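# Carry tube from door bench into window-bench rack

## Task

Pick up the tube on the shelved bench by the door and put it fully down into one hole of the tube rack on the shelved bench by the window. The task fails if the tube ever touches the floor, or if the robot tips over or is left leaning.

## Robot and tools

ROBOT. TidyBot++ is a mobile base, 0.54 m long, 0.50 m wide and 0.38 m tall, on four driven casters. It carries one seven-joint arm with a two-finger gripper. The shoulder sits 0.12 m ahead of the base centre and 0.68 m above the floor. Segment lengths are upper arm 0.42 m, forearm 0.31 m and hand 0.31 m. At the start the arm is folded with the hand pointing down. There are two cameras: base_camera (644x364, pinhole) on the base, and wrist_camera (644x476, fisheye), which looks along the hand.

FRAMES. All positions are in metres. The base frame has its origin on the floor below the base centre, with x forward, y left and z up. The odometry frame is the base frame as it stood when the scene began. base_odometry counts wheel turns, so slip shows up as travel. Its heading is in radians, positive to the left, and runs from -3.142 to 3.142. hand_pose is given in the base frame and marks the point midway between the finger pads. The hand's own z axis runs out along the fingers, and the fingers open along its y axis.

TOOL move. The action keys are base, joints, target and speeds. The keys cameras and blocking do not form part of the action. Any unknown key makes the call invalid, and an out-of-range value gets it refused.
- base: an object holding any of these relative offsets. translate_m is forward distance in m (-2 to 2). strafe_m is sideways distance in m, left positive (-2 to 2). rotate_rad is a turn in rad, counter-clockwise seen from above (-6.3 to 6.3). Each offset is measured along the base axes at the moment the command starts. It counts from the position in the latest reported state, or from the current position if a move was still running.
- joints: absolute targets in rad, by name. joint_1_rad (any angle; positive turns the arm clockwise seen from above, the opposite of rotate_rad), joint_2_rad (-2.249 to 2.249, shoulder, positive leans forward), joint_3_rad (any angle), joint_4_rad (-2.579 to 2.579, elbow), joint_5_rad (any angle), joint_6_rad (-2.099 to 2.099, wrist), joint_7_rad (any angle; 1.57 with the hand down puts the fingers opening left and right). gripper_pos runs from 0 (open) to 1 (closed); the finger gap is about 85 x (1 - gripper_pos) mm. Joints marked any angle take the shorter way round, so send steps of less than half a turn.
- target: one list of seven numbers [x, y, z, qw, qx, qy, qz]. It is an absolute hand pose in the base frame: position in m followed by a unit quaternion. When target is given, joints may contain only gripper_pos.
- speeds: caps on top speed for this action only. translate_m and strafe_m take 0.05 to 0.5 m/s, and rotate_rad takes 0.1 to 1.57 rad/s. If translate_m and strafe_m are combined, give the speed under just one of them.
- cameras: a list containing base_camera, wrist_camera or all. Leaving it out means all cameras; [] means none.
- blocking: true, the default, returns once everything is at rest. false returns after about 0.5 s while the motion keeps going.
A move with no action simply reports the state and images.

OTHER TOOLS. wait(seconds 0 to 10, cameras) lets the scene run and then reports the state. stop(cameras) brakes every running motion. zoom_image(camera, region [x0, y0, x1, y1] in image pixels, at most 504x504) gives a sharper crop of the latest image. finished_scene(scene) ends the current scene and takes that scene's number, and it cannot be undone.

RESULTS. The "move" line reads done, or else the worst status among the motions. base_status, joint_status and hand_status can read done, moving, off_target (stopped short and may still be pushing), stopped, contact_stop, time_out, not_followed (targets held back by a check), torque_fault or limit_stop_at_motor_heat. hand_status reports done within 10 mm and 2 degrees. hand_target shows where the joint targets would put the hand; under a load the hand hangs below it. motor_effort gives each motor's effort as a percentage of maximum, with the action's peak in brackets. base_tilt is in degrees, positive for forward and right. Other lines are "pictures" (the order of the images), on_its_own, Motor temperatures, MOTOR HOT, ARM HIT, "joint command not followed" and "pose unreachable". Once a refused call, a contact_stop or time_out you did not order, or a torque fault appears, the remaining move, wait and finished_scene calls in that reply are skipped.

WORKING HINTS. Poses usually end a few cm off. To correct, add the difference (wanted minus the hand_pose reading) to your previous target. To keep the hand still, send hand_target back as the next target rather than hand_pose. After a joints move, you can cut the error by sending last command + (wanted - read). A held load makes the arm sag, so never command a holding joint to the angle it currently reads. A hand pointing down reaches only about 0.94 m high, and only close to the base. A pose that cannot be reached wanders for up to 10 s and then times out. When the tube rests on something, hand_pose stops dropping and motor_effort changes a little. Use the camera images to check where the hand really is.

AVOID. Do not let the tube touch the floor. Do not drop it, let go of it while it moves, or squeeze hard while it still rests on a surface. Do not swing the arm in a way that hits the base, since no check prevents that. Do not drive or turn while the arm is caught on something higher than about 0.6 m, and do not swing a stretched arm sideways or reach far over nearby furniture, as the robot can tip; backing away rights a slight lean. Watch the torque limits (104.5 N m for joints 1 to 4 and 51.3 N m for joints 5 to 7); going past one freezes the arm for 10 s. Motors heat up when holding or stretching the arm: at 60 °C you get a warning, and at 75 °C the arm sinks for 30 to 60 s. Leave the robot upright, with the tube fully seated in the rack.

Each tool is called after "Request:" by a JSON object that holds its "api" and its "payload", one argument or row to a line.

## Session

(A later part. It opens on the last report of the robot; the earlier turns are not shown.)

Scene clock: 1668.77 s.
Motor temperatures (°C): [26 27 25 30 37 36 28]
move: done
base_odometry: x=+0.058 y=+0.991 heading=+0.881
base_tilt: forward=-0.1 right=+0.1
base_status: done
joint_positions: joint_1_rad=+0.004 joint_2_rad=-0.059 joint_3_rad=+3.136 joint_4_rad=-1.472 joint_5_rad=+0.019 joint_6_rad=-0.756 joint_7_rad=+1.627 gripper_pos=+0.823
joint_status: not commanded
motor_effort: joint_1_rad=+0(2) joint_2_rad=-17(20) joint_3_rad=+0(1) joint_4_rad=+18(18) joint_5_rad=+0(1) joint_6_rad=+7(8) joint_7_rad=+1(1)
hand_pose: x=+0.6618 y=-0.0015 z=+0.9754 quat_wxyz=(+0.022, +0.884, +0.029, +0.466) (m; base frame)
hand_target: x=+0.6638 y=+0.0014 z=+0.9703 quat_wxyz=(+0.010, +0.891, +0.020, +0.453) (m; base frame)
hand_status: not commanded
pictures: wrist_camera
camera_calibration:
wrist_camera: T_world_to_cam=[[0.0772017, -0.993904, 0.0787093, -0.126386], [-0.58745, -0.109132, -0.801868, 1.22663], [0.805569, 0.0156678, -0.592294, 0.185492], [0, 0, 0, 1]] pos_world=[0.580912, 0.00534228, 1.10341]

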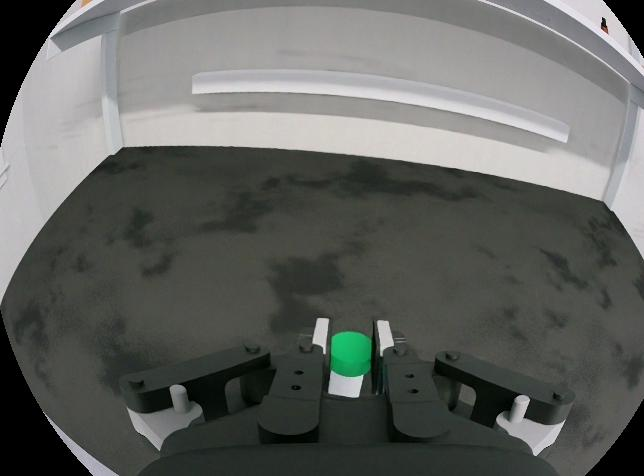

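Request:
{"api": "move", "payload": {
  "joints": {"joint_2_rad": -0.080, "joint_4_rad": -1.578, "joint_6_rad": -0.626},
  "cameras": []
}}

Request:
{"api": "wait", "payload": {
  "seconds": 0.5,
  "cameras": ["wrist_camera"]
}}

Request:
{"api": "zoom_image", "payload": {
  "camera": "wrist_camera",
  "region": [311, 312, 391, 402]
}}

Scene clock: 1683.60 s.
Motor temperatures (°C): [26 27 25 30 37 36 28]
move: done
base_odometry: x=+0.058 y=+0.991 heading=+0.881
base_tilt: forward=-0.1 right=+0.1
base_status: not commanded
joint_positions: joint_1_rad=+0.004 joint_2_rad=-0.067 joint_3_rad=+3.136 joint_4_rad=-1.549 joint_5_rad=+0.019 joint_6_rad=-0.676 joint_7_rad=+1.627 gripper_pos=+0.823
joint_status: all done
motor_effort: joint_1_rad=+0(1) joint_2_rad=-17(18) joint_3_rad=+0(1) joint_4_rad=+18(19) joint_5_rad=+0(1) joint_6_rad=+7(9) joint_7_rad=+1(1)
hand_pose: x=+0.6631 y=-0.0012 z=+0.9567 quat_wxyz=(+0.022, +0.881, +0.030, +0.472) (m; base frame)
hand_target: x=+0.6638 y=+0.0014 z=+0.9605 quat_wxyz=(+0.011, +0.873, +0.019, +0.487) (m; base frame)
hand_status: not commanded
pictures: none
No camera images: "cameras" was empty.

Scene clock: 1684.10 s.
Motor temperatures (°C): [26 27 25 30 37 36 28]
base_odometry: x=+0.058 y=+0.991 heading=+0.881
base_tilt: forward=-0.1 right=+0.0
base_status: not commanded
joint_positions: joint_1_rad=+0.004 joint_2_rad=-0.067 joint_3_rad=+3.136 joint_4_rad=-1.549 joint_5_rad=+0.019 joint_6_rad=-0.676 joint_7_rad=+1.627 gripper_pos=+0.823
joint_status: all done
motor_effort: joint_1_rad=+0(1) joint_2_rad=-16(18) joint_3_rad=+0(1) joint_4_rad=+18(19) joint_5_rad=-1(1) joint_6_rad=+7(9) joint_7_rad=+1(1)
hand_pose: x=+0.6631 y=-0.0012 z=+0.9567 quat_wxyz=(+0.022, +0.881, +0.030, +0.472) (m; base frame)
hand_target: x=+0.6638 y=+0.0014 z=+0.9605 quat_wxyz=(+0.011, +0.873, +0.019, +0.487) (m; base frame)
hand_status: not commanded
wait: 0.50 s; at rest by 0.27 s
pictures: wrist_camera
camera_calibration:
wrist_camera: T_world_to_cam=[[0.0777954, -0.99377, 0.0798119, -0.126097], [-0.578006, -0.110185, -0.808559, 1.21256], [0.812316, 0.0167704, -0.582977, 0.160015], [0, 0, 0, 1]] pos_world=[0.580691, 0.00561129, 1.08377]

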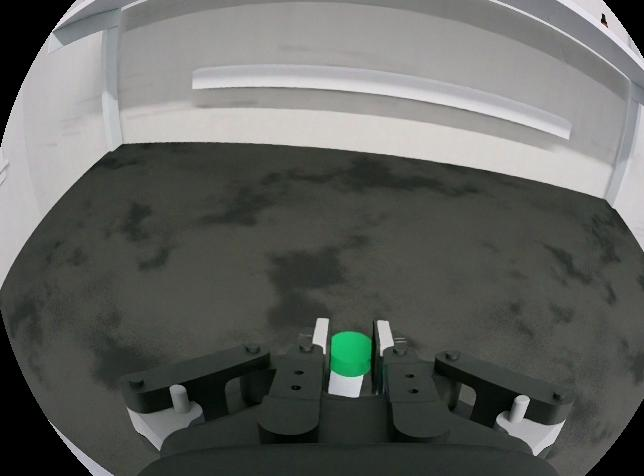

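Scaled by 5.600.

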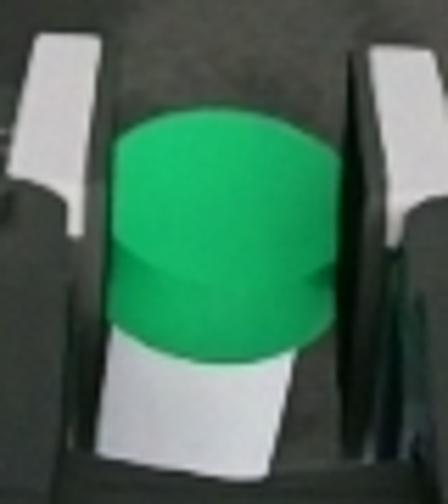

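Request:
{"api": "move", "payload": {
  "joints": {"joint_2_rad": -0.085, "joint_4_rad": -1.677, "joint_6_rad": -0.530},
  "cameras": []
}}

Scene clock: 1697.83 s.
Motor temperatures (°C): [26 27 25 30 37 36 28]
move: done
base_odometry: x=+0.058 y=+0.991 heading=+0.881
base_tilt: forward=-0.1 right=+0.0
base_status: not commanded
joint_positions: joint_1_rad=+0.004 joint_2_rad=-0.075 joint_3_rad=+3.136 joint_4_rad=-1.641 joint_5_rad=+0.019 joint_6_rad=-0.580 joint_7_rad=+1.627 gripper_pos=+0.823
joint_status: all done
motor_effort: joint_1_rad=+0(1) joint_2_rad=-17(17) joint_3_rad=+0(1) joint_4_rad=+18(18) joint_5_rad=+0(1) joint_6_rad=+8(8) joint_7_rad=+1(2)
hand_pose: x=+0.6630 y=-0.0007 z=+0.9337 quat_wxyz=(+0.022, +0.878, +0.030, +0.477) (m; base frame)
hand_target: x=+0.6628 y=+0.0014 z=+0.9314 quat_wxyz=(+0.011, +0.873, +0.019, +0.488) (m; base frame)
hand_status: not commanded
pictures: none
No camera images: "cameras" was empty.

Request:
{"api": "move", "payload": {
  "joints": {"joint_2_rad": -0.088, "joint_4_rad": -1.750, "joint_6_rad": -0.454},
  "cameras": []
}}

Request:
{"api": "move", "payload": {
  "joints": {"joint_2_rad": -0.088, "joint_4_rad": -1.785, "joint_6_rad": -0.419},
  "cameras": ["wrist_camera"]
}}

Request:
{"api": "zoom_image", "payload": {
  "camera": "wrist_camera",
  "region": [311, 312, 391, 402]
}}

Scene clock: 1703.93 s.
Motor temperatures (°C): [26 27 25 30 37 36 28]
move: done
base_odometry: x=+0.058 y=+0.991 heading=+0.881
base_tilt: forward=-0.1 right=+0.0
base_status: not commanded
joint_positions: joint_1_rad=+0.004 joint_2_rad=-0.090 joint_3_rad=+3.136 joint_4_rad=-1.704 joint_5_rad=+0.019 joint_6_rad=-0.491 joint_7_rad=+1.627 gripper_pos=+0.823
joint_status: all done
motor_effort: joint_1_rad=-1(1) joint_2_rad=-14(16) joint_3_rad=+0(0) joint_4_rad=+15(17) joint_5_rad=+0(1) joint_6_rad=+6(7) joint_7_rad=+0(2)
hand_pose: x=+0.6631 y=-0.0002 z=+0.9289 quat_wxyz=(+0.022, +0.868, +0.031, +0.495) (m; base frame)
hand_target: x=+0.6612 y=+0.0014 z=+0.9109 quat_wxyz=(+0.011, +0.871, +0.019, +0.490) (m; base frame)
hand_status: not commanded
pictures: none
No camera images: "cameras" was empty.

Scene clock: 1704.60 s.
Motor temperatures (°C): [26 27 25 30 37 36 28]
move: done
base_odometry: x=+0.058 y=+0.991 heading=+0.881
base_tilt: forward=-0.1 right=+0.1
base_status: not commanded
joint_positions: joint_1_rad=+0.004 joint_2_rad=-0.097 joint_3_rad=+3.136 joint_4_rad=-1.734 joint_5_rad=+0.019 joint_6_rad=-0.446 joint_7_rad=+1.627 gripper_pos=+0.823
joint_status: all done
motor_effort: joint_1_rad=-1(1) joint_2_rad=-12(14) joint_3_rad=+0(1) joint_4_rad=+15(15) joint_5_rad=+0(1) joint_6_rad=+5(6) joint_7_rad=+1(2)
hand_pose: x=+0.6633 y=+0.0000 z=+0.9271 quat_wxyz=(+0.022, +0.863, +0.031, +0.504) (m; base frame)
hand_target: x=+0.6600 y=+0.0014 z=+0.8999 quat_wxyz=(+0.011, +0.871, +0.019, +0.490) (m; base frame)
hand_status: not commanded
pictures: wrist_camera
camera_calibration:
wrist_camera: T_world_to_cam=[[0.0759252, -0.993426, 0.0856693, -0.126772], [-0.515132, -0.112643, -0.849677, 1.18527], [0.853742, 0.0203809, -0.520298, 0.0570043], [0, 0, 0, 1]] pos_world=[0.571527, 0.00641181, 1.04762]

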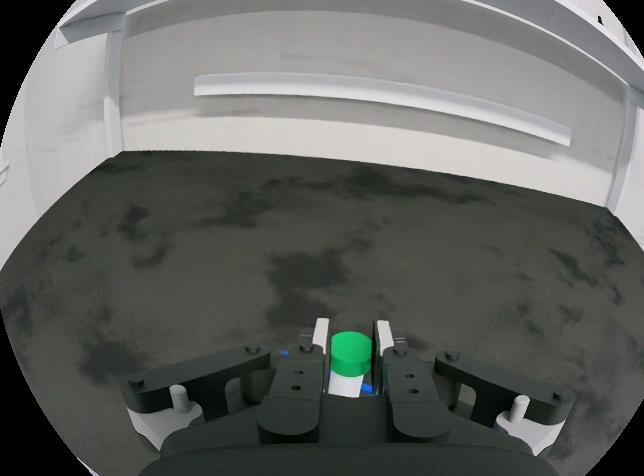

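Scaled by 5.600.

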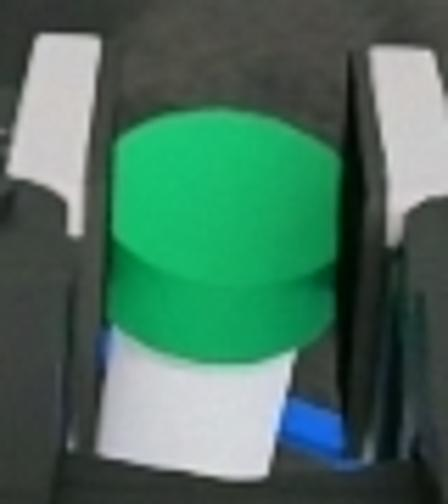

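Request:
{"api": "move", "payload": {
  "joints": {"joint_2_rad": -0.048, "joint_4_rad": -1.586, "joint_6_rad": -0.670},
  "cameras": ["wrist_camera"]
}}

Request:
{"api": "zoom_image", "payload": {
  "camera": "wrist_camera",
  "region": [311, 312, 391, 402]
}}

Scene clock: 1722.77 s.
Motor temperatures (°C): [26 27 25 30 37 36 28]
move: done
base_odometry: x=+0.058 y=+0.991 heading=+0.881
base_tilt: forward=-0.1 right=+0.0
base_status: not commanded
joint_positions: joint_1_rad=+0.004 joint_2_rad=-0.075 joint_3_rad=+3.136 joint_4_rad=-1.614 joint_5_rad=+0.019 joint_6_rad=-0.628 joint_7_rad=+1.627 gripper_pos=+0.823
joint_status: all done
motor_effort: joint_1_rad=+0(1) joint_2_rad=-16(17) joint_3_rad=+0(0) joint_4_rad=+17(18) joint_5_rad=+0(1) joint_6_rad=+8(8) joint_7_rad=+1(2)
hand_pose: x=+0.6590 y=-0.0010 z=+0.9366 quat_wxyz=(+0.022, +0.883, +0.030, +0.468) (m; base frame)
hand_target: x=+0.6632 y=+0.0014 z=+0.9272 quat_wxyz=(+0.010, +0.893, +0.020, +0.450) (m; base frame)
hand_status: not commanded
pictures: wrist_camera
camera_calibration:
wrist_camera: T_world_to_cam=[[0.0793775, -0.99369, 0.0792487, -0.124469], [-0.584926, -0.110804, -0.803483, 1.19373], [0.807193, 0.0174238, -0.59003, 0.161554], [0, 0, 0, 1]] pos_world=[0.577718, 0.00577222, 1.06433]

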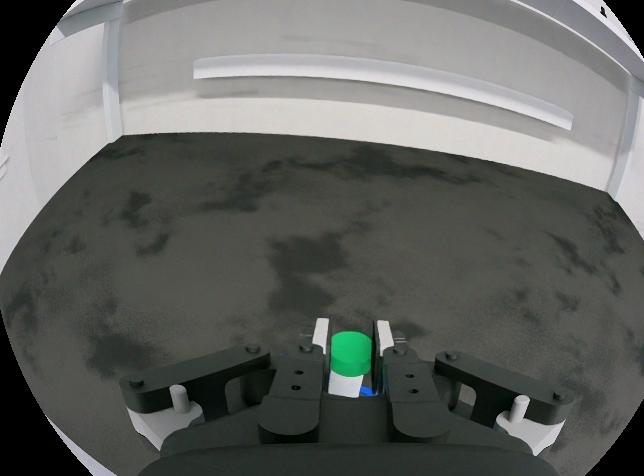

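Scaled by 5.600.

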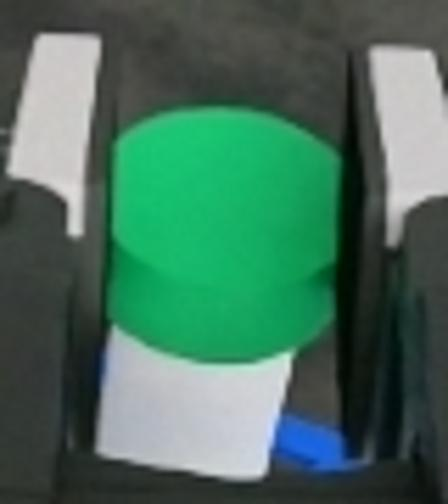

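Request:
{"api": "move", "payload": {
  "base": {"translate_m": 0.003},
  "speeds": {"translate_m": 0.05},
  "cameras": []
}}

Request:
{"api": "move", "payload": {
  "joints": {"joint_2_rad": -0.078, "joint_4_rad": -1.700, "joint_6_rad": -0.510},
  "cameras": []
}}

Scene clock: 1762.17 s.
Motor temperatures (°C): [26 27 25 30 37 36 28]
move: done
base_odometry: x=+0.060 y=+0.994 heading=+0.881
base_tilt: forward=-0.1 right=+0.1
base_status: done
joint_positions: joint_1_rad=+0.004 joint_2_rad=-0.073 joint_3_rad=+3.136 joint_4_rad=-1.613 joint_5_rad=+0.019 joint_6_rad=-0.630 joint_7_rad=+1.627 gripper_pos=+0.823
joint_status: not commanded
motor_effort: joint_1_rad=+0(1) joint_2_rad=-17(21) joint_3_rad=+0(0) joint_4_rad=+18(18) joint_5_rad=+0(1) joint_6_rad=+7(8) joint_7_rad=+1(2)
hand_pose: x=+0.6594 y=-0.0010 z=+0.9359 quat_wxyz=(+0.021, +0.884, +0.030, +0.467) (m; base frame)
hand_target: x=+0.6632 y=+0.0014 z=+0.9272 quat_wxyz=(+0.010, +0.893, +0.020, +0.450) (m; base frame)
hand_status: not commanded
pictures: none
No camera images: "cameras" was empty.

Scene clock: 1763.13 s.
Motor temperatures (°C): [26 27 25 30 37 36 28]
move: done
base_odometry: x=+0.060 y=+0.994 heading=+0.881
base_tilt: forward=-0.1 right=+0.1
base_status: not commanded
joint_positions: joint_1_rad=+0.004 joint_2_rad=-0.077 joint_3_rad=+3.136 joint_4_rad=-1.664 joint_5_rad=+0.019 joint_6_rad=-0.548 joint_7_rad=+1.627 gripper_pos=+0.823
joint_status: all done
motor_effort: joint_1_rad=+0(1) joint_2_rad=-15(17) joint_3_rad=+0(0) joint_4_rad=+17(18) joint_5_rad=+0(1) joint_6_rad=+7(8) joint_7_rad=+1(2)
hand_pose: x=+0.6637 y=-0.0006 z=+0.9298 quat_wxyz=(+0.022, +0.875, +0.030, +0.482) (m; base frame)
hand_target: x=+0.6637 y=+0.0014 z=+0.9195 quat_wxyz=(+0.011, +0.875, +0.019, +0.484) (m; base frame)
hand_status: not commanded
pictures: none
No camera images: "cameras" was empty.

Request:
{"api": "move", "payload": {
  "base": {"strafe_m": -0.003},
  "speeds": {"strafe_m": 0.05},
  "joints": {"joint_4_rad": -1.715, "joint_6_rad": -0.495},
  "cameras": []
}}

Request:
{"api": "move", "payload": {
  "base": {"strafe_m": 0.006},
  "speeds": {"strafe_m": 0.05},
  "cameras": []
}}

Request:
{"api": "move", "payload": {
  "base": {"strafe_m": -0.003, "translate_m": 0.004},
  "speeds": {"translate_m": 0.05},
  "cameras": []
}}

Scene clock: 1771.80 s.
Motor temperatures (°C): [26 27 25 30 37 36 28]
move: done
base_odometry: x=+0.063 y=+0.992 heading=+0.881
base_tilt: forward=-0.1 right=+0.0
base_status: done
joint_positions: joint_1_rad=+0.003 joint_2_rad=-0.078 joint_3_rad=+3.136 joint_4_rad=-1.674 joint_5_rad=+0.019 joint_6_rad=-0.530 joint_7_rad=+1.627 gripper_pos=+0.823
joint_status: all done
motor_effort: joint_1_rad=+0(4) joint_2_rad=-15(16) joint_3_rad=+0(4) joint_4_rad=+17(17) joint_5_rad=+0(1) joint_6_rad=+7(7) joint_7_rad=+1(2)
hand_pose: x=+0.6649 y=-0.0003 z=+0.9290 quat_wxyz=(+0.022, +0.873, +0.031, +0.485) (m; base frame)
hand_target: x=+0.6634 y=+0.0014 z=+0.9148 quat_wxyz=(+0.011, +0.875, +0.019, +0.484) (m; base frame)
hand_status: not commanded
pictures: none
No camera images: "cameras" was empty.

Scene clock: 1772.33 s.
Motor temperatures (°C): [26 27 25 30 37 36 28]
move: done
base_odometry: x=+0.058 y=+0.996 heading=+0.881
base_tilt: forward=-0.1 right=+0.0
base_status: done
joint_positions: joint_1_rad=+0.003 joint_2_rad=-0.078 joint_3_rad=+3.136 joint_4_rad=-1.675 joint_5_rad=+0.019 joint_6_rad=-0.530 joint_7_rad=+1.627 gripper_pos=+0.823
joint_status: not commanded
motor_effort: joint_1_rad=+0(3) joint_2_rad=-15(16) joint_3_rad=+0(3) joint_4_rad=+16(17) joint_5_rad=+0(1) joint_6_rad=+7(7) joint_7_rad=+1(1)
hand_pose: x=+0.6648 y=-0.0001 z=+0.9288 quat_wxyz=(+0.021, +0.873, +0.031, +0.485) (m; base frame)
hand_target: x=+0.6634 y=+0.0014 z=+0.9148 quat_wxyz=(+0.011, +0.875, +0.019, +0.484) (m; base frame)
hand_status: not commanded
pictures: none
No camera images: "cameras" was empty.

Scene clock: 1772.90 s.
Motor temperatures (°C): [26 27 25 30 37 36 28]
move: done
base_odometry: x=+0.063 y=+0.997 heading=+0.881
base_tilt: forward=+0.0 right=+0.1
base_status: done
joint_positions: joint_1_rad=+0.003 joint_2_rad=-0.079 joint_3_rad=+3.136 joint_4_rad=-1.676 joint_5_rad=+0.019 joint_6_rad=-0.530 joint_7_rad=+1.627 gripper_pos=+0.823
joint_status: not commanded
motor_effort: joint_1_rad=+0(1) joint_2_rad=-16(18) joint_3_rad=+0(2) joint_4_rad=+17(17) joint_5_rad=+0(1) joint_6_rad=+7(7) joint_7_rad=+2(2)
hand_pose: x=+0.6643 y=-0.0001 z=+0.9289 quat_wxyz=(+0.021, +0.873, +0.031, +0.486) (m; base frame)
hand_target: x=+0.6634 y=+0.0014 z=+0.9148 quat_wxyz=(+0.011, +0.875, +0.019, +0.484) (m; base frame)
hand_status: not commanded
pictures: none
No camera images: "cameras" was empty.

Request:
{"api": "move", "payload": {
  "joints": {"joint_4_rad": -1.68, "joint_6_rad": -0.53},
  "cameras": []
}}

Request:
{"api": "move", "payload": {
  "joints": {"gripper_pos": 0.79},
  "cameras": ["wrist_camera"]
}}

Request:
{"api": "zoom_image", "payload": {
  "camera": "wrist_camera",
  "region": [311, 312, 391, 402]
}}

Scene clock: 1809.40 s.
Motor temperatures (°C): [26 27 25 30 37 36 28]
move: done
base_odometry: x=+0.063 y=+0.997 heading=+0.881
base_tilt: forward=-0.1 right=+0.1
base_status: not commanded
joint_positions: joint_1_rad=+0.003 joint_2_rad=-0.079 joint_3_rad=+3.136 joint_4_rad=-1.675 joint_5_rad=+0.019 joint_6_rad=-0.530 joint_7_rad=+1.627 gripper_pos=+0.823
joint_status: all done
motor_effort: joint_1_rad=+0(1) joint_2_rad=-16(16) joint_3_rad=+0(0) joint_4_rad=+17(18) joint_5_rad=+0(1) joint_6_rad=+7(8) joint_7_rad=+0(2)
hand_pose: x=+0.6643 y=-0.0001 z=+0.9290 quat_wxyz=(+0.021, +0.873, +0.031, +0.486) (m; base frame)
hand_target: x=+0.6640 y=+0.0014 z=+0.9258 quat_wxyz=(+0.011, +0.875, +0.019, +0.483) (m; base frame)
hand_status: not commanded
pictures: none
No camera images: "cameras" was empty.

Scene clock: 1810.00 s.
Motor temperatures (°C): [26 27 25 30 37 36 28]
move: done
base_odometry: x=+0.063 y=+0.997 heading=+0.881
base_tilt: forward=-0.1 right=+0.0
base_status: not commanded
joint_positions: joint_1_rad=+0.003 joint_2_rad=-0.079 joint_3_rad=+3.136 joint_4_rad=-1.675 joint_5_rad=+0.019 joint_6_rad=-0.530 joint_7_rad=+1.627 gripper_pos=+0.789
joint_status: all done
motor_effort: joint_1_rad=-1(1) joint_2_rad=-17(17) joint_3_rad=+0(0) joint_4_rad=+18(18) joint_5_rad=+0(1) joint_6_rad=+8(8) joint_7_rad=+1(2)
hand_pose: x=+0.6643 y=-0.0001 z=+0.9290 quat_wxyz=(+0.021, +0.873, +0.031, +0.486) (m; base frame)
hand_target: x=+0.6640 y=+0.0014 z=+0.9258 quat_wxyz=(+0.011, +0.875, +0.019, +0.483) (m; base frame)
hand_status: not commanded
pictures: wrist_camera
camera_calibration:
wrist_camera: T_world_to_cam=[[0.0786861, -0.993492, 0.0823535, -0.12584], [-0.551433, -0.112197, -0.82664, 1.19017], [0.8305, 0.0196327, -0.556672, 0.106323], [0, 0, 0, 1]] pos_world=[0.577902, 0.00642532, 1.0534]

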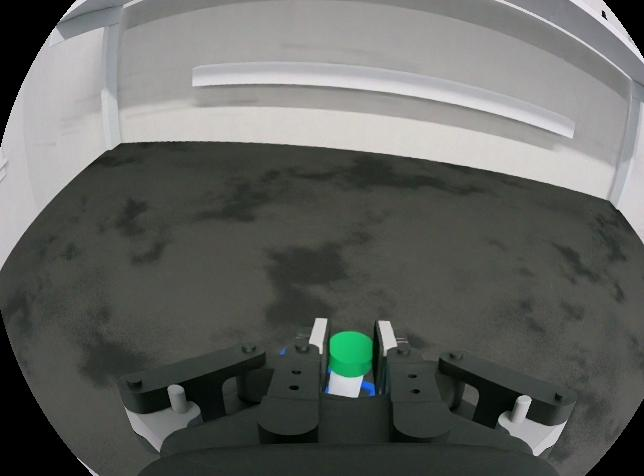

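Scaled by 5.600.

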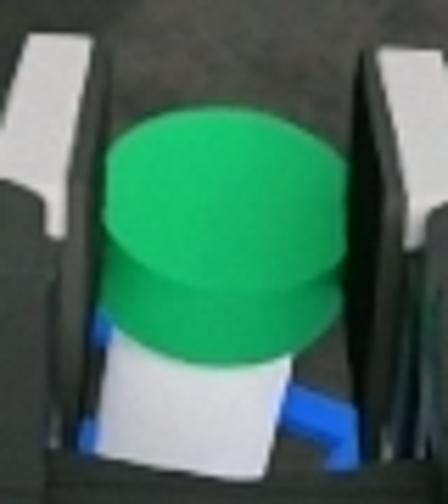

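Request:
{"api": "move", "payload": {
  "joints": {"gripper_pos": 0.9},
  "cameras": []
}}

Request:
{"api": "move", "payload": {
  "joints": {"joint_4_rad": -1.73, "joint_6_rad": -0.525},
  "cameras": ["wrist_camera"]
}}

Request:
{"api": "zoom_image", "payload": {
  "camera": "wrist_camera",
  "region": [311, 312, 391, 402]
}}

Scene clock: 1836.63 s.
Motor temperatures (°C): [26 27 24 30 37 36 28]
move: off_target
base_odometry: x=+0.063 y=+0.997 heading=+0.881
base_tilt: forward=-0.1 right=+0.0
base_status: not commanded
joint_positions: joint_1_rad=+0.003 joint_2_rad=-0.079 joint_3_rad=+3.136 joint_4_rad=-1.675 joint_5_rad=+0.019 joint_6_rad=-0.530 joint_7_rad=+1.627 gripper_pos=+0.823
joint_status: gripper_pos off_target (ended at +0.823, target +0.900)
motor_effort: joint_1_rad=+0(1) joint_2_rad=-16(16) joint_3_rad=+0(1) joint_4_rad=+17(18) joint_5_rad=+0(1) joint_6_rad=+7(8) joint_7_rad=+0(1)
hand_pose: x=+0.6643 y=-0.0001 z=+0.9290 quat_wxyz=(+0.021, +0.873, +0.031, +0.486) (m; base frame)
hand_target: x=+0.6640 y=+0.0014 z=+0.9258 quat_wxyz=(+0.011, +0.875, +0.019, +0.483) (m; base frame)
hand_status: not commanded
pictures: none
No camera images: "cameras" was empty.

Scene clock: 1837.37 s.
Motor temperatures (°C): [26 27 24 30 37 36 28]
move: done
base_odometry: x=+0.063 y=+0.997 heading=+0.881
base_tilt: forward=-0.1 right=+0.1
base_status: not commanded
joint_positions: joint_1_rad=+0.003 joint_2_rad=-0.084 joint_3_rad=+3.136 joint_4_rad=-1.688 joint_5_rad=+0.019 joint_6_rad=-0.529 joint_7_rad=+1.627 gripper_pos=+0.823
joint_status: all done
motor_effort: joint_1_rad=+0(1) joint_2_rad=-13(16) joint_3_rad=+0(1) joint_4_rad=+15(18) joint_5_rad=+0(1) joint_6_rad=+5(7) joint_7_rad=+0(2)
hand_pose: x=+0.6612 y=-0.0001 z=+0.9249 quat_wxyz=(+0.021, +0.875, +0.031, +0.483) (m; base frame)
hand_target: x=+0.6554 y=+0.0014 z=+0.8984 quat_wxyz=(+0.010, +0.886, +0.020, +0.464) (m; base frame)
hand_status: not commanded
pictures: wrist_camera
camera_calibration:
wrist_camera: T_world_to_cam=[[0.0792236, -0.993488, 0.0818894, -0.125179], [-0.556716, -0.112238, -0.823086, 1.18523], [0.826916, 0.0196187, -0.561983, 0.113912], [0, 0, 0, 1]] pos_world=[0.575555, 0.0064287, 1.04981]

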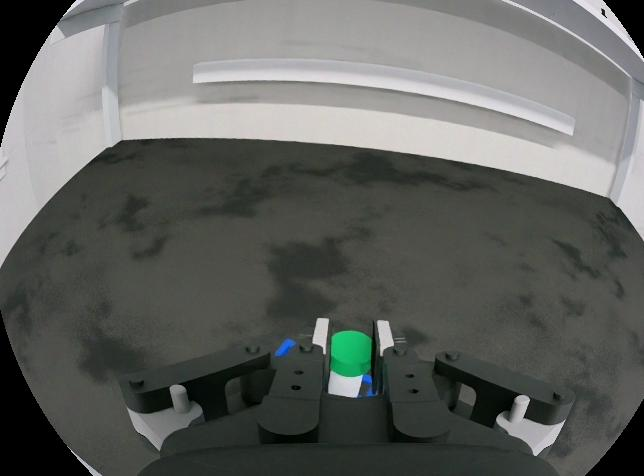

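Scaled by 5.600.

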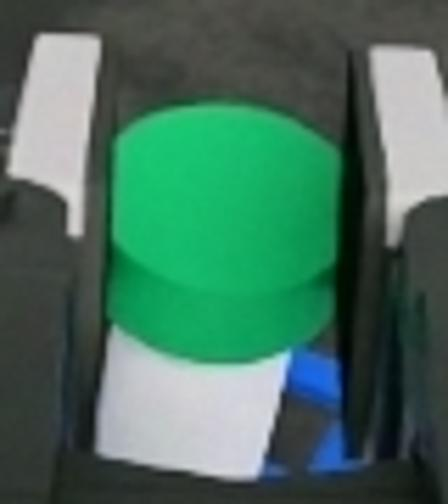

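Request:
{"api": "zoom_image", "payload": {
  "camera": "wrist_camera",
  "region": [251, 302, 411, 402]
}}

Scaled by 3.150.

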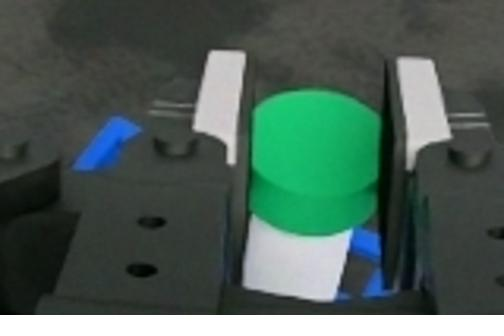

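Request:
{"api": "move", "payload": {
  "joints": {"joint_4_rad": -1.77, "joint_6_rad": -0.49},
  "cameras": ["wrist_camera"]
}}

Request:
{"api": "zoom_image", "payload": {
  "camera": "wrist_camera",
  "region": [251, 302, 411, 402]
}}

Scene clock: 1875.73 s.
Motor temperatures (°C): [26 27 24 30 37 36 28]
move: done
base_odometry: x=+0.063 y=+0.997 heading=+0.881
base_tilt: forward=-0.1 right=+0.1
base_status: not commanded
joint_positions: joint_1_rad=+0.003 joint_2_rad=-0.093 joint_3_rad=+3.136 joint_4_rad=-1.713 joint_5_rad=+0.019 joint_6_rad=-0.498 joint_7_rad=+1.627 gripper_pos=+0.823
joint_status: all done
motor_effort: joint_1_rad=+0(1) joint_2_rad=-11(14) joint_3_rad=+0(1) joint_4_rad=+13(15) joint_5_rad=+0(1) joint_6_rad=+4(5) joint_7_rad=+0(2)
hand_pose: x=+0.6597 y=+0.0001 z=+0.9229 quat_wxyz=(+0.021, +0.872, +0.031, +0.489) (m; base frame)
hand_target: x=+0.6532 y=+0.0014 z=+0.8847 quat_wxyz=(+0.010, +0.887, +0.020, +0.461) (m; base frame)
hand_status: not commanded
pictures: wrist_camera
camera_calibration:
wrist_camera: T_world_to_cam=[[0.0786552, -0.993442, 0.0829817, -0.125369], [-0.54502, -0.112551, -0.830834, 1.18222], [0.834725, 0.0201227, -0.550299, 0.0981055], [0, 0, 0, 1]] pos_world=[0.572306, 0.00653939, 1.04662]

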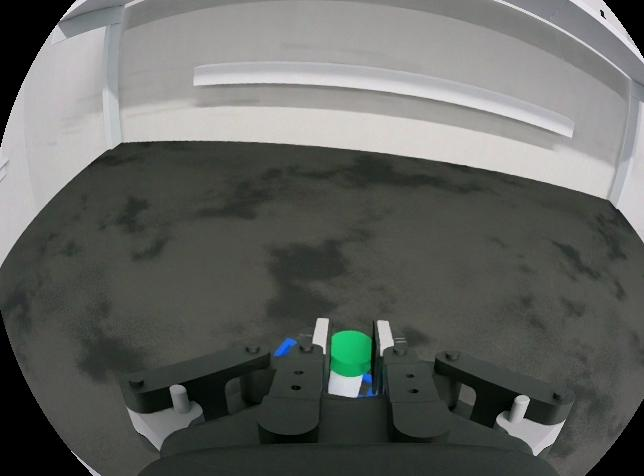

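Scaled by 3.150.

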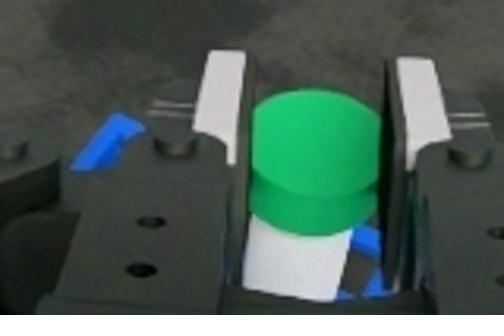

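Request:
{"api": "move", "payload": {
  "joints": {"joint_4_rad": -1.705, "joint_6_rad": -0.52},
  "cameras": []
}}

Request:
{"api": "move", "payload": {
  "joints": {"gripper_pos": 0.72},
  "cameras": []
}}

Request:
{"api": "move", "payload": {
  "joints": {"gripper_pos": 0.4},
  "cameras": ["wrist_camera"]
}}

Request:
{"api": "zoom_image", "payload": {
  "camera": "wrist_camera",
  "region": [251, 302, 451, 402]
}}

Scene clock: 1898.07 s.
Motor temperatures (°C): [26 27 24 30 37 36 28]
move: done
base_odometry: x=+0.063 y=+0.997 heading=+0.881
base_tilt: forward=-0.1 right=+0.1
base_status: not commanded
joint_positions: joint_1_rad=+0.003 joint_2_rad=-0.093 joint_3_rad=+3.136 joint_4_rad=-1.711 joint_5_rad=+0.019 joint_6_rad=-0.502 joint_7_rad=+1.627 gripper_pos=+0.823
joint_status: all done
motor_effort: joint_1_rad=+0(1) joint_2_rad=-14(15) joint_3_rad=+0(1) joint_4_rad=+15(17) joint_5_rad=+0(1) joint_6_rad=+5(7) joint_7_rad=+0(2)
hand_pose: x=+0.6595 y=+0.0001 z=+0.9233 quat_wxyz=(+0.021, +0.872, +0.031, +0.488) (m; base frame)
hand_target: x=+0.6611 y=+0.0014 z=+0.9140 quat_wxyz=(+0.011, +0.879, +0.019, +0.477) (m; base frame)
hand_status: not commanded
pictures: none
No camera images: "cameras" was empty.

Scene clock: 1898.67 s.
Motor temperatures (°C): [26 27 24 30 37 36 28]
move: done
base_odometry: x=+0.063 y=+0.997 heading=+0.881
base_tilt: forward=-0.1 right=+0.1
base_status: not commanded
joint_positions: joint_1_rad=+0.003 joint_2_rad=-0.093 joint_3_rad=+3.136 joint_4_rad=-1.711 joint_5_rad=+0.019 joint_6_rad=-0.502 joint_7_rad=+1.627 gripper_pos=+0.720
joint_status: all done
motor_effort: joint_1_rad=-1(1) joint_2_rad=-16(17) joint_3_rad=+0(0) joint_4_rad=+18(18) joint_5_rad=+0(1) joint_6_rad=+8(8) joint_7_rad=+1(2)
hand_pose: x=+0.6595 y=+0.0001 z=+0.9233 quat_wxyz=(+0.021, +0.872, +0.031, +0.488) (m; base frame)
hand_target: x=+0.6611 y=+0.0014 z=+0.9140 quat_wxyz=(+0.011, +0.879, +0.019, +0.477) (m; base frame)
hand_status: not commanded
pictures: none
No camera images: "cameras" was empty.

Scene clock: 1899.37 s.
Motor temperatures (°C): [26 27 24 30 37 36 28]
move: done
base_odometry: x=+0.063 y=+0.997 heading=+0.881
base_tilt: forward=-0.1 right=+0.1
base_status: not commanded
joint_positions: joint_1_rad=+0.003 joint_2_rad=-0.093 joint_3_rad=+3.136 joint_4_rad=-1.711 joint_5_rad=+0.019 joint_6_rad=-0.502 joint_7_rad=+1.627 gripper_pos=+0.400
joint_status: all done
motor_effort: joint_1_rad=+0(1) joint_2_rad=-16(17) joint_3_rad=+0(1) joint_4_rad=+18(18) joint_5_rad=-1(1) joint_6_rad=+8(8) joint_7_rad=+1(2)
hand_pose: x=+0.6595 y=+0.0001 z=+0.9233 quat_wxyz=(+0.021, +0.872, +0.031, +0.488) (m; base frame)
hand_target: x=+0.6611 y=+0.0014 z=+0.9140 quat_wxyz=(+0.011, +0.879, +0.019, +0.477) (m; base frame)
hand_status: not commanded
pictures: wrist_camera
camera_calibration:
wrist_camera: T_world_to_cam=[[0.0786974, -0.993447, 0.0828816, -0.12534], [-0.546159, -0.112518, -0.83009, 1.1825], [0.833976, 0.0200594, -0.551435, 0.100011], [0, 0, 0, 1]] pos_world=[0.572289, 0.00652688, 1.04712]

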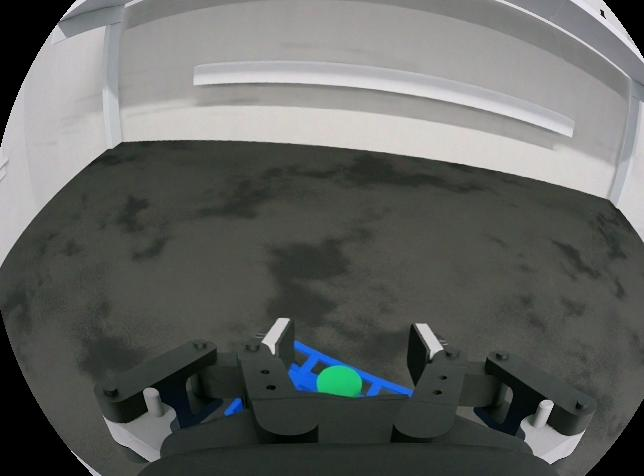

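Scaled by 2.520.

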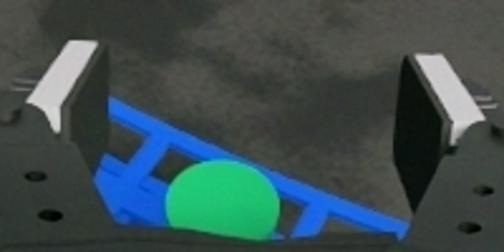

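Request:
{"api": "move", "payload": {
  "base": {"translate_m": -0.16},
  "speeds": {"translate_m": 0.2},
  "cameras": ["wrist_camera"]
}}

Request:
{"api": "zoom_image", "payload": {
  "camera": "wrist_camera",
  "region": [231, 242, 431, 402]
}}

Scene clock: 1916.57 s.
Motor temperatures (°C): [26 27 24 30 37 36 28]
move: done
base_odometry: x=-0.039 y=+0.873 heading=+0.881
base_tilt: forward=-0.1 right=+0.1
base_status: done
joint_positions: joint_1_rad=+0.002 joint_2_rad=-0.091 joint_3_rad=+3.136 joint_4_rad=-1.711 joint_5_rad=+0.019 joint_6_rad=-0.502 joint_7_rad=+1.627 gripper_pos=+0.400
joint_status: not commanded
motor_effort: joint_1_rad=+0(1) joint_2_rad=-16(20) joint_3_rad=+0(1) joint_4_rad=+17(19) joint_5_rad=+0(1) joint_6_rad=+8(8) joint_7_rad=+1(2)
hand_pose: x=+0.6599 y=+0.0001 z=+0.9224 quat_wxyz=(+0.021, +0.872, +0.031, +0.488) (m; base frame)
hand_target: x=+0.6611 y=+0.0014 z=+0.9140 quat_wxyz=(+0.011, +0.879, +0.019, +0.477) (m; base frame)
hand_status: not commanded
pictures: wrist_camera
camera_calibration:
wrist_camera: T_world_to_cam=[[0.0788677, -0.993445, 0.0827431, -0.125266], [-0.54757, -0.11253, -0.829159, 1.18203], [0.833035, 0.0200862, -0.552856, 0.101092], [0, 0, 0, 1]] pos_world=[0.572911, 0.00653866, 1.04635]

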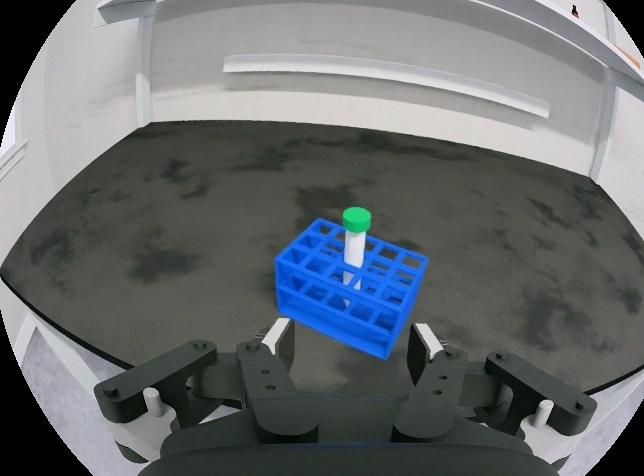

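Scaled by 2.520.

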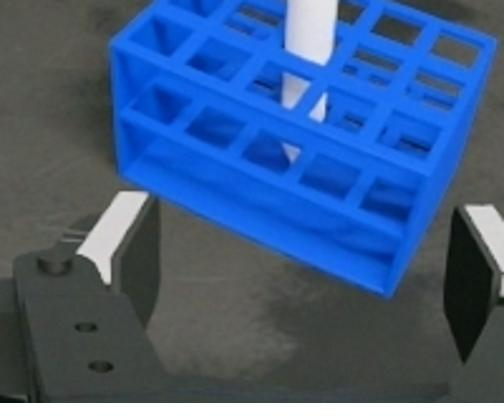

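Request:
{"api": "zoom_image", "payload": {
  "camera": "wrist_camera",
  "region": [301, 192, 401, 332]
}}

Scaled by 3.600.

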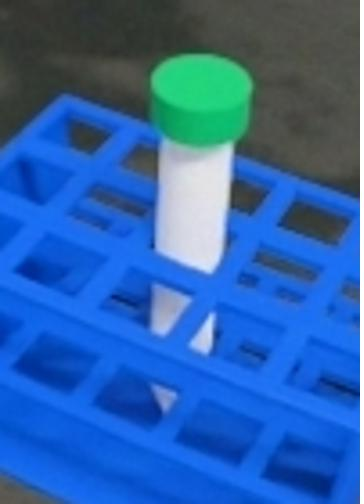

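Request:
{"api": "move", "payload": {
  "joints": {"joint_7_rad": 0.0},
  "cameras": []
}}

Request:
{"api": "move", "payload": {
  "joints": {"joint_7_rad": -1.545},
  "cameras": ["wrist_camera"]
}}

Scene clock: 1947.47 s.
Motor temperatures (°C): [26 27 24 30 37 36 28]
move: done
base_odometry: x=-0.039 y=+0.873 heading=+0.881
base_tilt: forward=-0.1 right=+0.0
base_status: not commanded
joint_positions: joint_1_rad=+0.002 joint_2_rad=-0.091 joint_3_rad=+3.136 joint_4_rad=-1.711 joint_5_rad=+0.019 joint_6_rad=-0.502 joint_7_rad=+0.061 gripper_pos=+0.400
joint_status: all done
motor_effort: joint_1_rad=+0(1) joint_2_rad=-16(17) joint_3_rad=+0(1) joint_4_rad=+17(18) joint_5_rad=+0(1) joint_6_rad=+8(8) joint_7_rad=+2(3)
hand_pose: x=+0.6599 y=+0.0001 z=+0.9224 quat_wxyz=(-0.329, +0.640, -0.593, +0.361) (m; base frame)
hand_target: x=+0.6611 y=+0.0014 z=+0.9140 quat_wxyz=(-0.337, +0.621, -0.621, +0.337) (m; base frame)
hand_status: not commanded
pictures: none
No camera images: "cameras" was empty.

Scene clock: 1949.57 s.
Motor temperatures (°C): [26 27 24 30 37 36 28]
move: done
base_odometry: x=-0.039 y=+0.873 heading=+0.881
base_tilt: forward=-0.1 right=+0.0
base_status: not commanded
joint_positions: joint_1_rad=+0.002 joint_2_rad=-0.091 joint_3_rad=+3.136 joint_4_rad=-1.711 joint_5_rad=+0.019 joint_6_rad=-0.502 joint_7_rad=-1.484 gripper_pos=+0.400
joint_status: all done
motor_effort: joint_1_rad=+0(1) joint_2_rad=-15(16) joint_3_rad=+0(1) joint_4_rad=+18(18) joint_5_rad=+0(1) joint_6_rad=+8(8) joint_7_rad=+0(2)
hand_pose: x=+0.6599 y=+0.0001 z=+0.9224 quat_wxyz=(-0.487, +0.044, -0.872, +0.029) (m; base frame)
hand_target: x=+0.6611 y=+0.0014 z=+0.9140 quat_wxyz=(-0.477, +0.011, -0.879, +0.006) (m; base frame)
hand_status: not commanded
pictures: wrist_camera
camera_calibration:
wrist_camera: T_world_to_cam=[[-0.0421132, 0.989128, -0.140896, 0.16067], [0.49189, 0.143272, 0.858788, -1.0609], [0.869638, -0.0331388, -0.492576, 0.0213392], [0, 0, 0, 1]] pos_world=[0.510056, -0.00621784, 0.94424]

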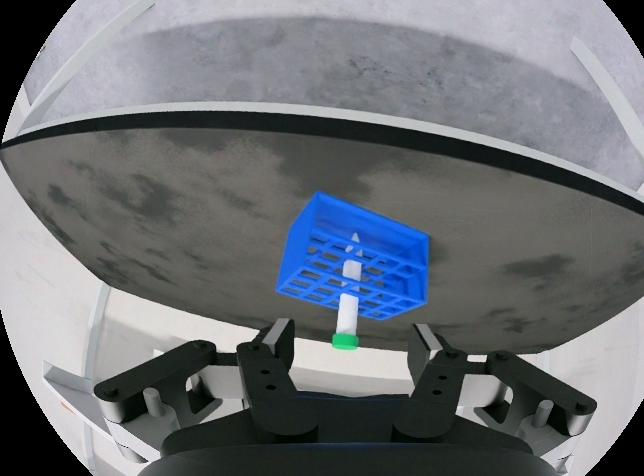

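Request:
{"api": "zoom_image", "payload": {
  "camera": "wrist_camera",
  "region": [271, 182, 441, 362]
}}

Scaled by 2.800.

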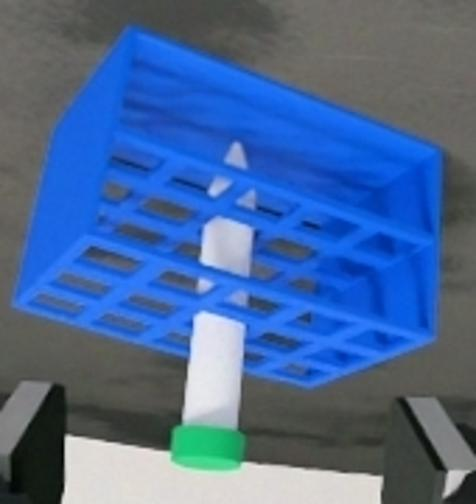

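Request:
{"api": "move", "payload": {
  "joints": {"joint_2_rad": -0.082, "joint_4_rad": -1.873, "joint_6_rad": -0.296},
  "cameras": []
}}

Request:
{"api": "move", "payload": {
  "base": {"translate_m": 0.100, "strafe_m": -0.004},
  "speeds": {"translate_m": 0.15},
  "cameras": ["wrist_camera"]
}}

Scene clock: 1995.97 s.
Motor temperatures (°C): [26 27 24 30 37 36 28]
move: done
base_odometry: x=-0.039 y=+0.873 heading=+0.881
base_tilt: forward=-0.1 right=+0.1
base_status: not commanded
joint_positions: joint_1_rad=+0.002 joint_2_rad=-0.091 joint_3_rad=+3.136 joint_4_rad=-1.843 joint_5_rad=+0.019 joint_6_rad=-0.350 joint_7_rad=-1.484 gripper_pos=+0.400
joint_status: all done
motor_effort: joint_1_rad=+0(1) joint_2_rad=-15(17) joint_3_rad=+0(0) joint_4_rad=+17(19) joint_5_rad=+0(1) joint_6_rad=+7(8) joint_7_rad=+0(2)
hand_pose: x=+0.6583 y=+0.0009 z=+0.8864 quat_wxyz=(-0.496, +0.045, -0.867, +0.028) (m; base frame)
hand_target: x=+0.6620 y=+0.0014 z=+0.8788 quat_wxyz=(-0.503, +0.011, -0.864, +0.006) (m; base frame)
hand_status: not commanded
pictures: none
No camera images: "cameras" was empty.

Scene clock: 1997.23 s.
Motor temperatures (°C): [26 27 24 30 37 36 28]
move: done
base_odometry: x=+0.028 y=+0.948 heading=+0.881
base_tilt: forward=+0.0 right=+0.1
base_status: done
joint_positions: joint_1_rad=+0.002 joint_2_rad=-0.090 joint_3_rad=+3.136 joint_4_rad=-1.843 joint_5_rad=+0.019 joint_6_rad=-0.345 joint_7_rad=-1.484 gripper_pos=+0.400
joint_status: not commanded
motor_effort: joint_1_rad=+0(1) joint_2_rad=-15(20) joint_3_rad=+0(1) joint_4_rad=+17(18) joint_5_rad=-1(1) joint_6_rad=+8(8) joint_7_rad=+1(2)
hand_pose: x=+0.6593 y=+0.0009 z=+0.8874 quat_wxyz=(-0.498, +0.045, -0.866, +0.028) (m; base frame)
hand_target: x=+0.6620 y=+0.0014 z=+0.8788 quat_wxyz=(-0.503, +0.011, -0.864, +0.006) (m; base frame)
hand_status: not commanded
pictures: wrist_camera
camera_calibration:
wrist_camera: T_world_to_cam=[[-0.0415455, 0.989088, -0.141345, 0.154914], [0.470503, 0.144167, 0.870542, -1.02696], [0.88142, -0.0303362, -0.471358, -0.0218997], [0, 0, 0, 1]] pos_world=[0.508928, -0.00583346, 0.905588]

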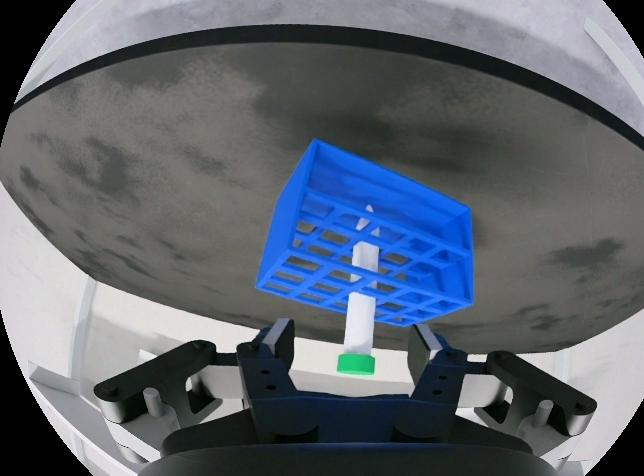

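Request:
{"api": "move", "payload": {

}}

Scene clock: 2059.77 s.
Motor temperatures (°C): [26 27 24 30 37 36 28]
base_odometry: x=+0.028 y=+0.948 heading=+0.881
base_tilt: forward=-0.1 right=+0.1
base_status: done
joint_positions: joint_1_rad=+0.002 joint_2_rad=-0.090 joint_3_rad=+3.136 joint_4_rad=-1.843 joint_5_rad=+0.019 joint_6_rad=-0.345 joint_7_rad=-1.484 gripper_pos=+0.400
joint_status: not commanded
motor_effort: joint_1_rad=+0(1) joint_2_rad=-16(20) joint_3_rad=+0(1) joint_4_rad=+17(18) joint_5_rad=+0(1) joint_6_rad=+8(8) joint_7_rad=+1(2)
hand_pose: x=+0.6593 y=+0.0009 z=+0.8874 quat_wxyz=(-0.498, +0.045, -0.866, +0.028) (m; base frame)
hand_target: x=+0.6620 y=+0.0014 z=+0.8788 quat_wxyz=(-0.503, +0.011, -0.864, +0.006) (m; base frame)
hand_status: not commanded
pictures: base_camera, wrist_camera
camera_calibration:
wrist_camera: T_world_to_cam=[[-0.0415455, 0.989088, -0.141345, 0.154914], [0.470503, 0.144167, 0.870542, -1.02696], [0.88142, -0.0303362, -0.471358, -0.0218997], [0, 0, 0, 1]] pos_world=[0.508928, -0.00583346, 0.905588]

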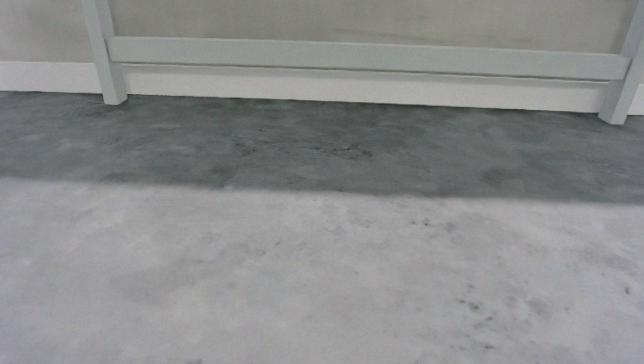

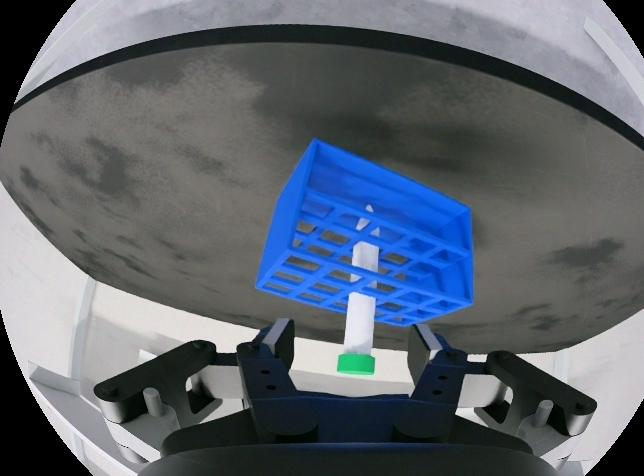

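Request:
{"api": "move", "payload": {
  "base": {"translate_m": 0.055, "strafe_m": 0.005},
  "speeds": {"translate_m": 0.1},
  "cameras": ["wrist_camera"]
}}

Scene clock: 2074.10 s.
Motor temperatures (°C): [26 27 24 30 37 36 28]
move: done
base_odometry: x=+0.059 y=+0.994 heading=+0.881
base_tilt: forward=+0.0 right=+0.1
base_status: done
joint_positions: joint_1_rad=+0.002 joint_2_rad=-0.090 joint_3_rad=+3.136 joint_4_rad=-1.843 joint_5_rad=+0.019 joint_6_rad=-0.344 joint_7_rad=-1.484 gripper_pos=+0.400
joint_status: not commanded
motor_effort: joint_1_rad=+0(1) joint_2_rad=-15(19) joint_3_rad=+0(1) joint_4_rad=+17(18) joint_5_rad=+0(1) joint_6_rad=+7(8) joint_7_rad=+1(2)
hand_pose: x=+0.6594 y=+0.0009 z=+0.8874 quat_wxyz=(-0.498, +0.045, -0.865, +0.028) (m; base frame)
hand_target: x=+0.6620 y=+0.0014 z=+0.8788 quat_wxyz=(-0.503, +0.011, -0.864, +0.006) (m; base frame)
hand_status: not commanded
pictures: wrist_camera
camera_calibration:
wrist_camera: T_world_to_cam=[[-0.0414727, 0.989088, -0.141366, 0.154895], [0.469932, 0.144171, 0.87085, -1.027], [0.881728, -0.0303157, -0.470783, -0.0227395], [0, 0, 0, 1]] pos_world=[0.509095, -0.00583046, 0.905556]

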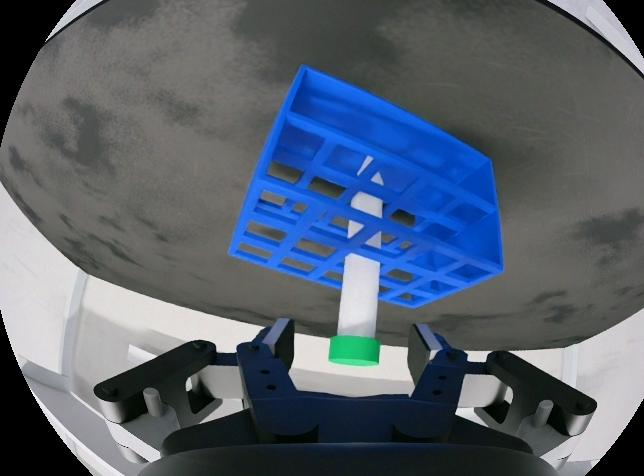

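Request:
{"api": "zoom_image", "payload": {
  "camera": "wrist_camera",
  "region": [250, 280, 450, 400]
}}

Scaled by 2.520.

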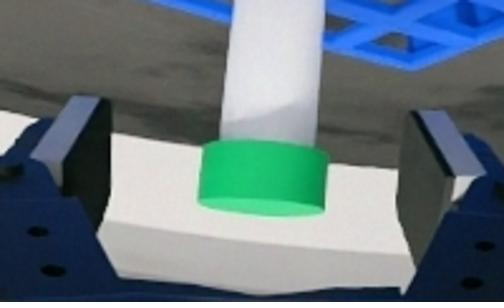

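Request:
{"api": "move", "payload": {
  "joints": {"gripper_pos": 0.72},
  "cameras": ["wrist_camera"]
}}

Request:
{"api": "move", "payload": {
  "joints": {"gripper_pos": 0.80},
  "cameras": []
}}

Request:
{"api": "move", "payload": {
  "joints": {"gripper_pos": 0.88},
  "cameras": ["wrist_camera"]
}}

Scene clock: 2188.40 s.
Motor temperatures (°C): [26 27 24 30 37 36 28]
move: done
base_odometry: x=+0.059 y=+0.994 heading=+0.881
base_tilt: forward=-0.1 right=+0.1
base_status: not commanded
joint_positions: joint_1_rad=+0.002 joint_2_rad=-0.090 joint_3_rad=+3.136 joint_4_rad=-1.843 joint_5_rad=+0.019 joint_6_rad=-0.344 joint_7_rad=-1.484 gripper_pos=+0.720
joint_status: all done
motor_effort: joint_1_rad=+0(1) joint_2_rad=-16(16) joint_3_rad=+0(1) joint_4_rad=+18(18) joint_5_rad=+0(1) joint_6_rad=+8(8) joint_7_rad=+1(1)
hand_pose: x=+0.6594 y=+0.0009 z=+0.8874 quat_wxyz=(-0.498, +0.045, -0.865, +0.028) (m; base frame)
hand_target: x=+0.6620 y=+0.0014 z=+0.8788 quat_wxyz=(-0.503, +0.011, -0.864, +0.006) (m; base frame)
hand_status: not commanded
pictures: wrist_camera
camera_calibration:
wrist_camera: T_world_to_cam=[[-0.0414727, 0.989088, -0.141366, 0.154895], [0.469932, 0.144171, 0.87085, -1.027], [0.881728, -0.0303157, -0.470783, -0.0227395], [0, 0, 0, 1]] pos_world=[0.509095, -0.00583046, 0.905556]

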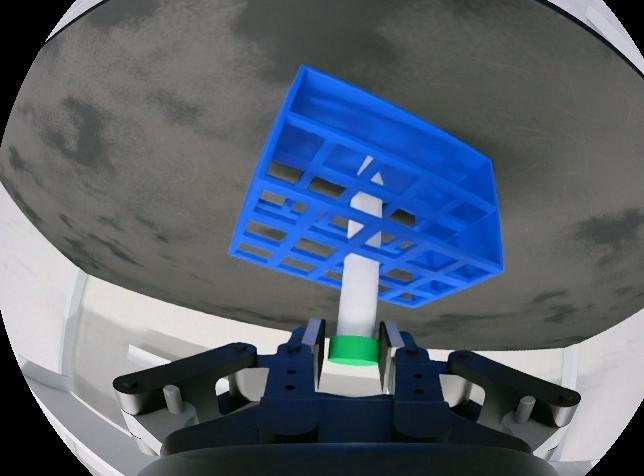

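Scene clock: 2188.90 s.
Motor temperatures (°C): [26 27 24 30 37 36 28]
move: done
base_odometry: x=+0.059 y=+0.994 heading=+0.881
base_tilt: forward=-0.1 right=+0.1
base_status: not commanded
joint_positions: joint_1_rad=+0.002 joint_2_rad=-0.090 joint_3_rad=+3.136 joint_4_rad=-1.843 joint_5_rad=+0.019 joint_6_rad=-0.343 joint_7_rad=-1.484 gripper_pos=+0.783
joint_status: all done
motor_effort: joint_1_rad=+0(1) joint_2_rad=-15(16) joint_3_rad=+0(0) joint_4_rad=+17(18) joint_5_rad=+0(0) joint_6_rad=+8(8) joint_7_rad=+1(1)
hand_pose: x=+0.6595 y=+0.0009 z=+0.8876 quat_wxyz=(-0.498, +0.045, -0.865, +0.028) (m; base frame)
hand_target: x=+0.6620 y=+0.0014 z=+0.8788 quat_wxyz=(-0.503, +0.011, -0.864, +0.006) (m; base frame)
hand_status: not commanded
pictures: none
No camera images: "cameras" was empty.

Scene clock: 2189.40 s.
Motor temperatures (°C): [26 27 24 30 37 36 28]
move: off_target
base_odometry: x=+0.059 y=+0.994 heading=+0.881
base_tilt: forward=+0.0 right=+0.1
base_status: not commanded
joint_positions: joint_1_rad=+0.002 joint_2_rad=-0.090 joint_3_rad=+3.136 joint_4_rad=-1.843 joint_5_rad=+0.019 joint_6_rad=-0.343 joint_7_rad=-1.484 gripper_pos=+0.794
joint_status: gripper_pos off_target (ended at +0.794, target +0.880)
motor_effort: joint_1_rad=+0(1) joint_2_rad=-15(16) joint_3_rad=+0(1) joint_4_rad=+17(17) joint_5_rad=+0(1) joint_6_rad=+7(8) joint_7_rad=+1(2)
hand_pose: x=+0.6596 y=+0.0009 z=+0.8877 quat_wxyz=(-0.498, +0.045, -0.865, +0.028) (m; base frame)
hand_target: x=+0.6620 y=+0.0014 z=+0.8788 quat_wxyz=(-0.503, +0.011, -0.864, +0.006) (m; base frame)
hand_status: not commanded
pictures: wrist_camera
camera_calibration:
wrist_camera: T_world_to_cam=[[-0.0413684, 0.989088, -0.141396, 0.154886], [0.469187, 0.144174, 0.871251, -1.02713], [0.882129, -0.0302988, -0.470032, -0.0236805], [0, 0, 0, 1]] pos_world=[0.509213, -0.00582779, 0.905658]

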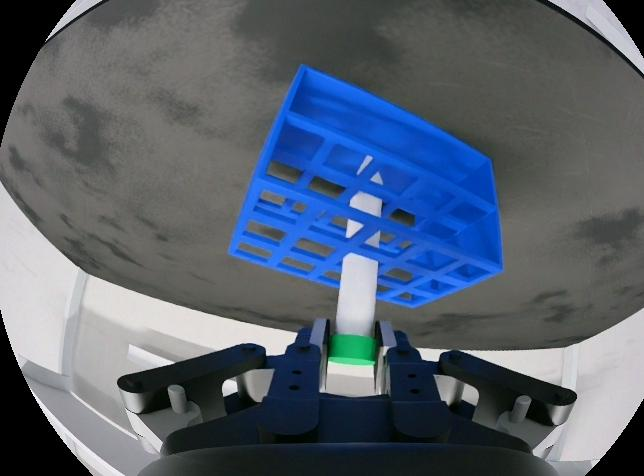

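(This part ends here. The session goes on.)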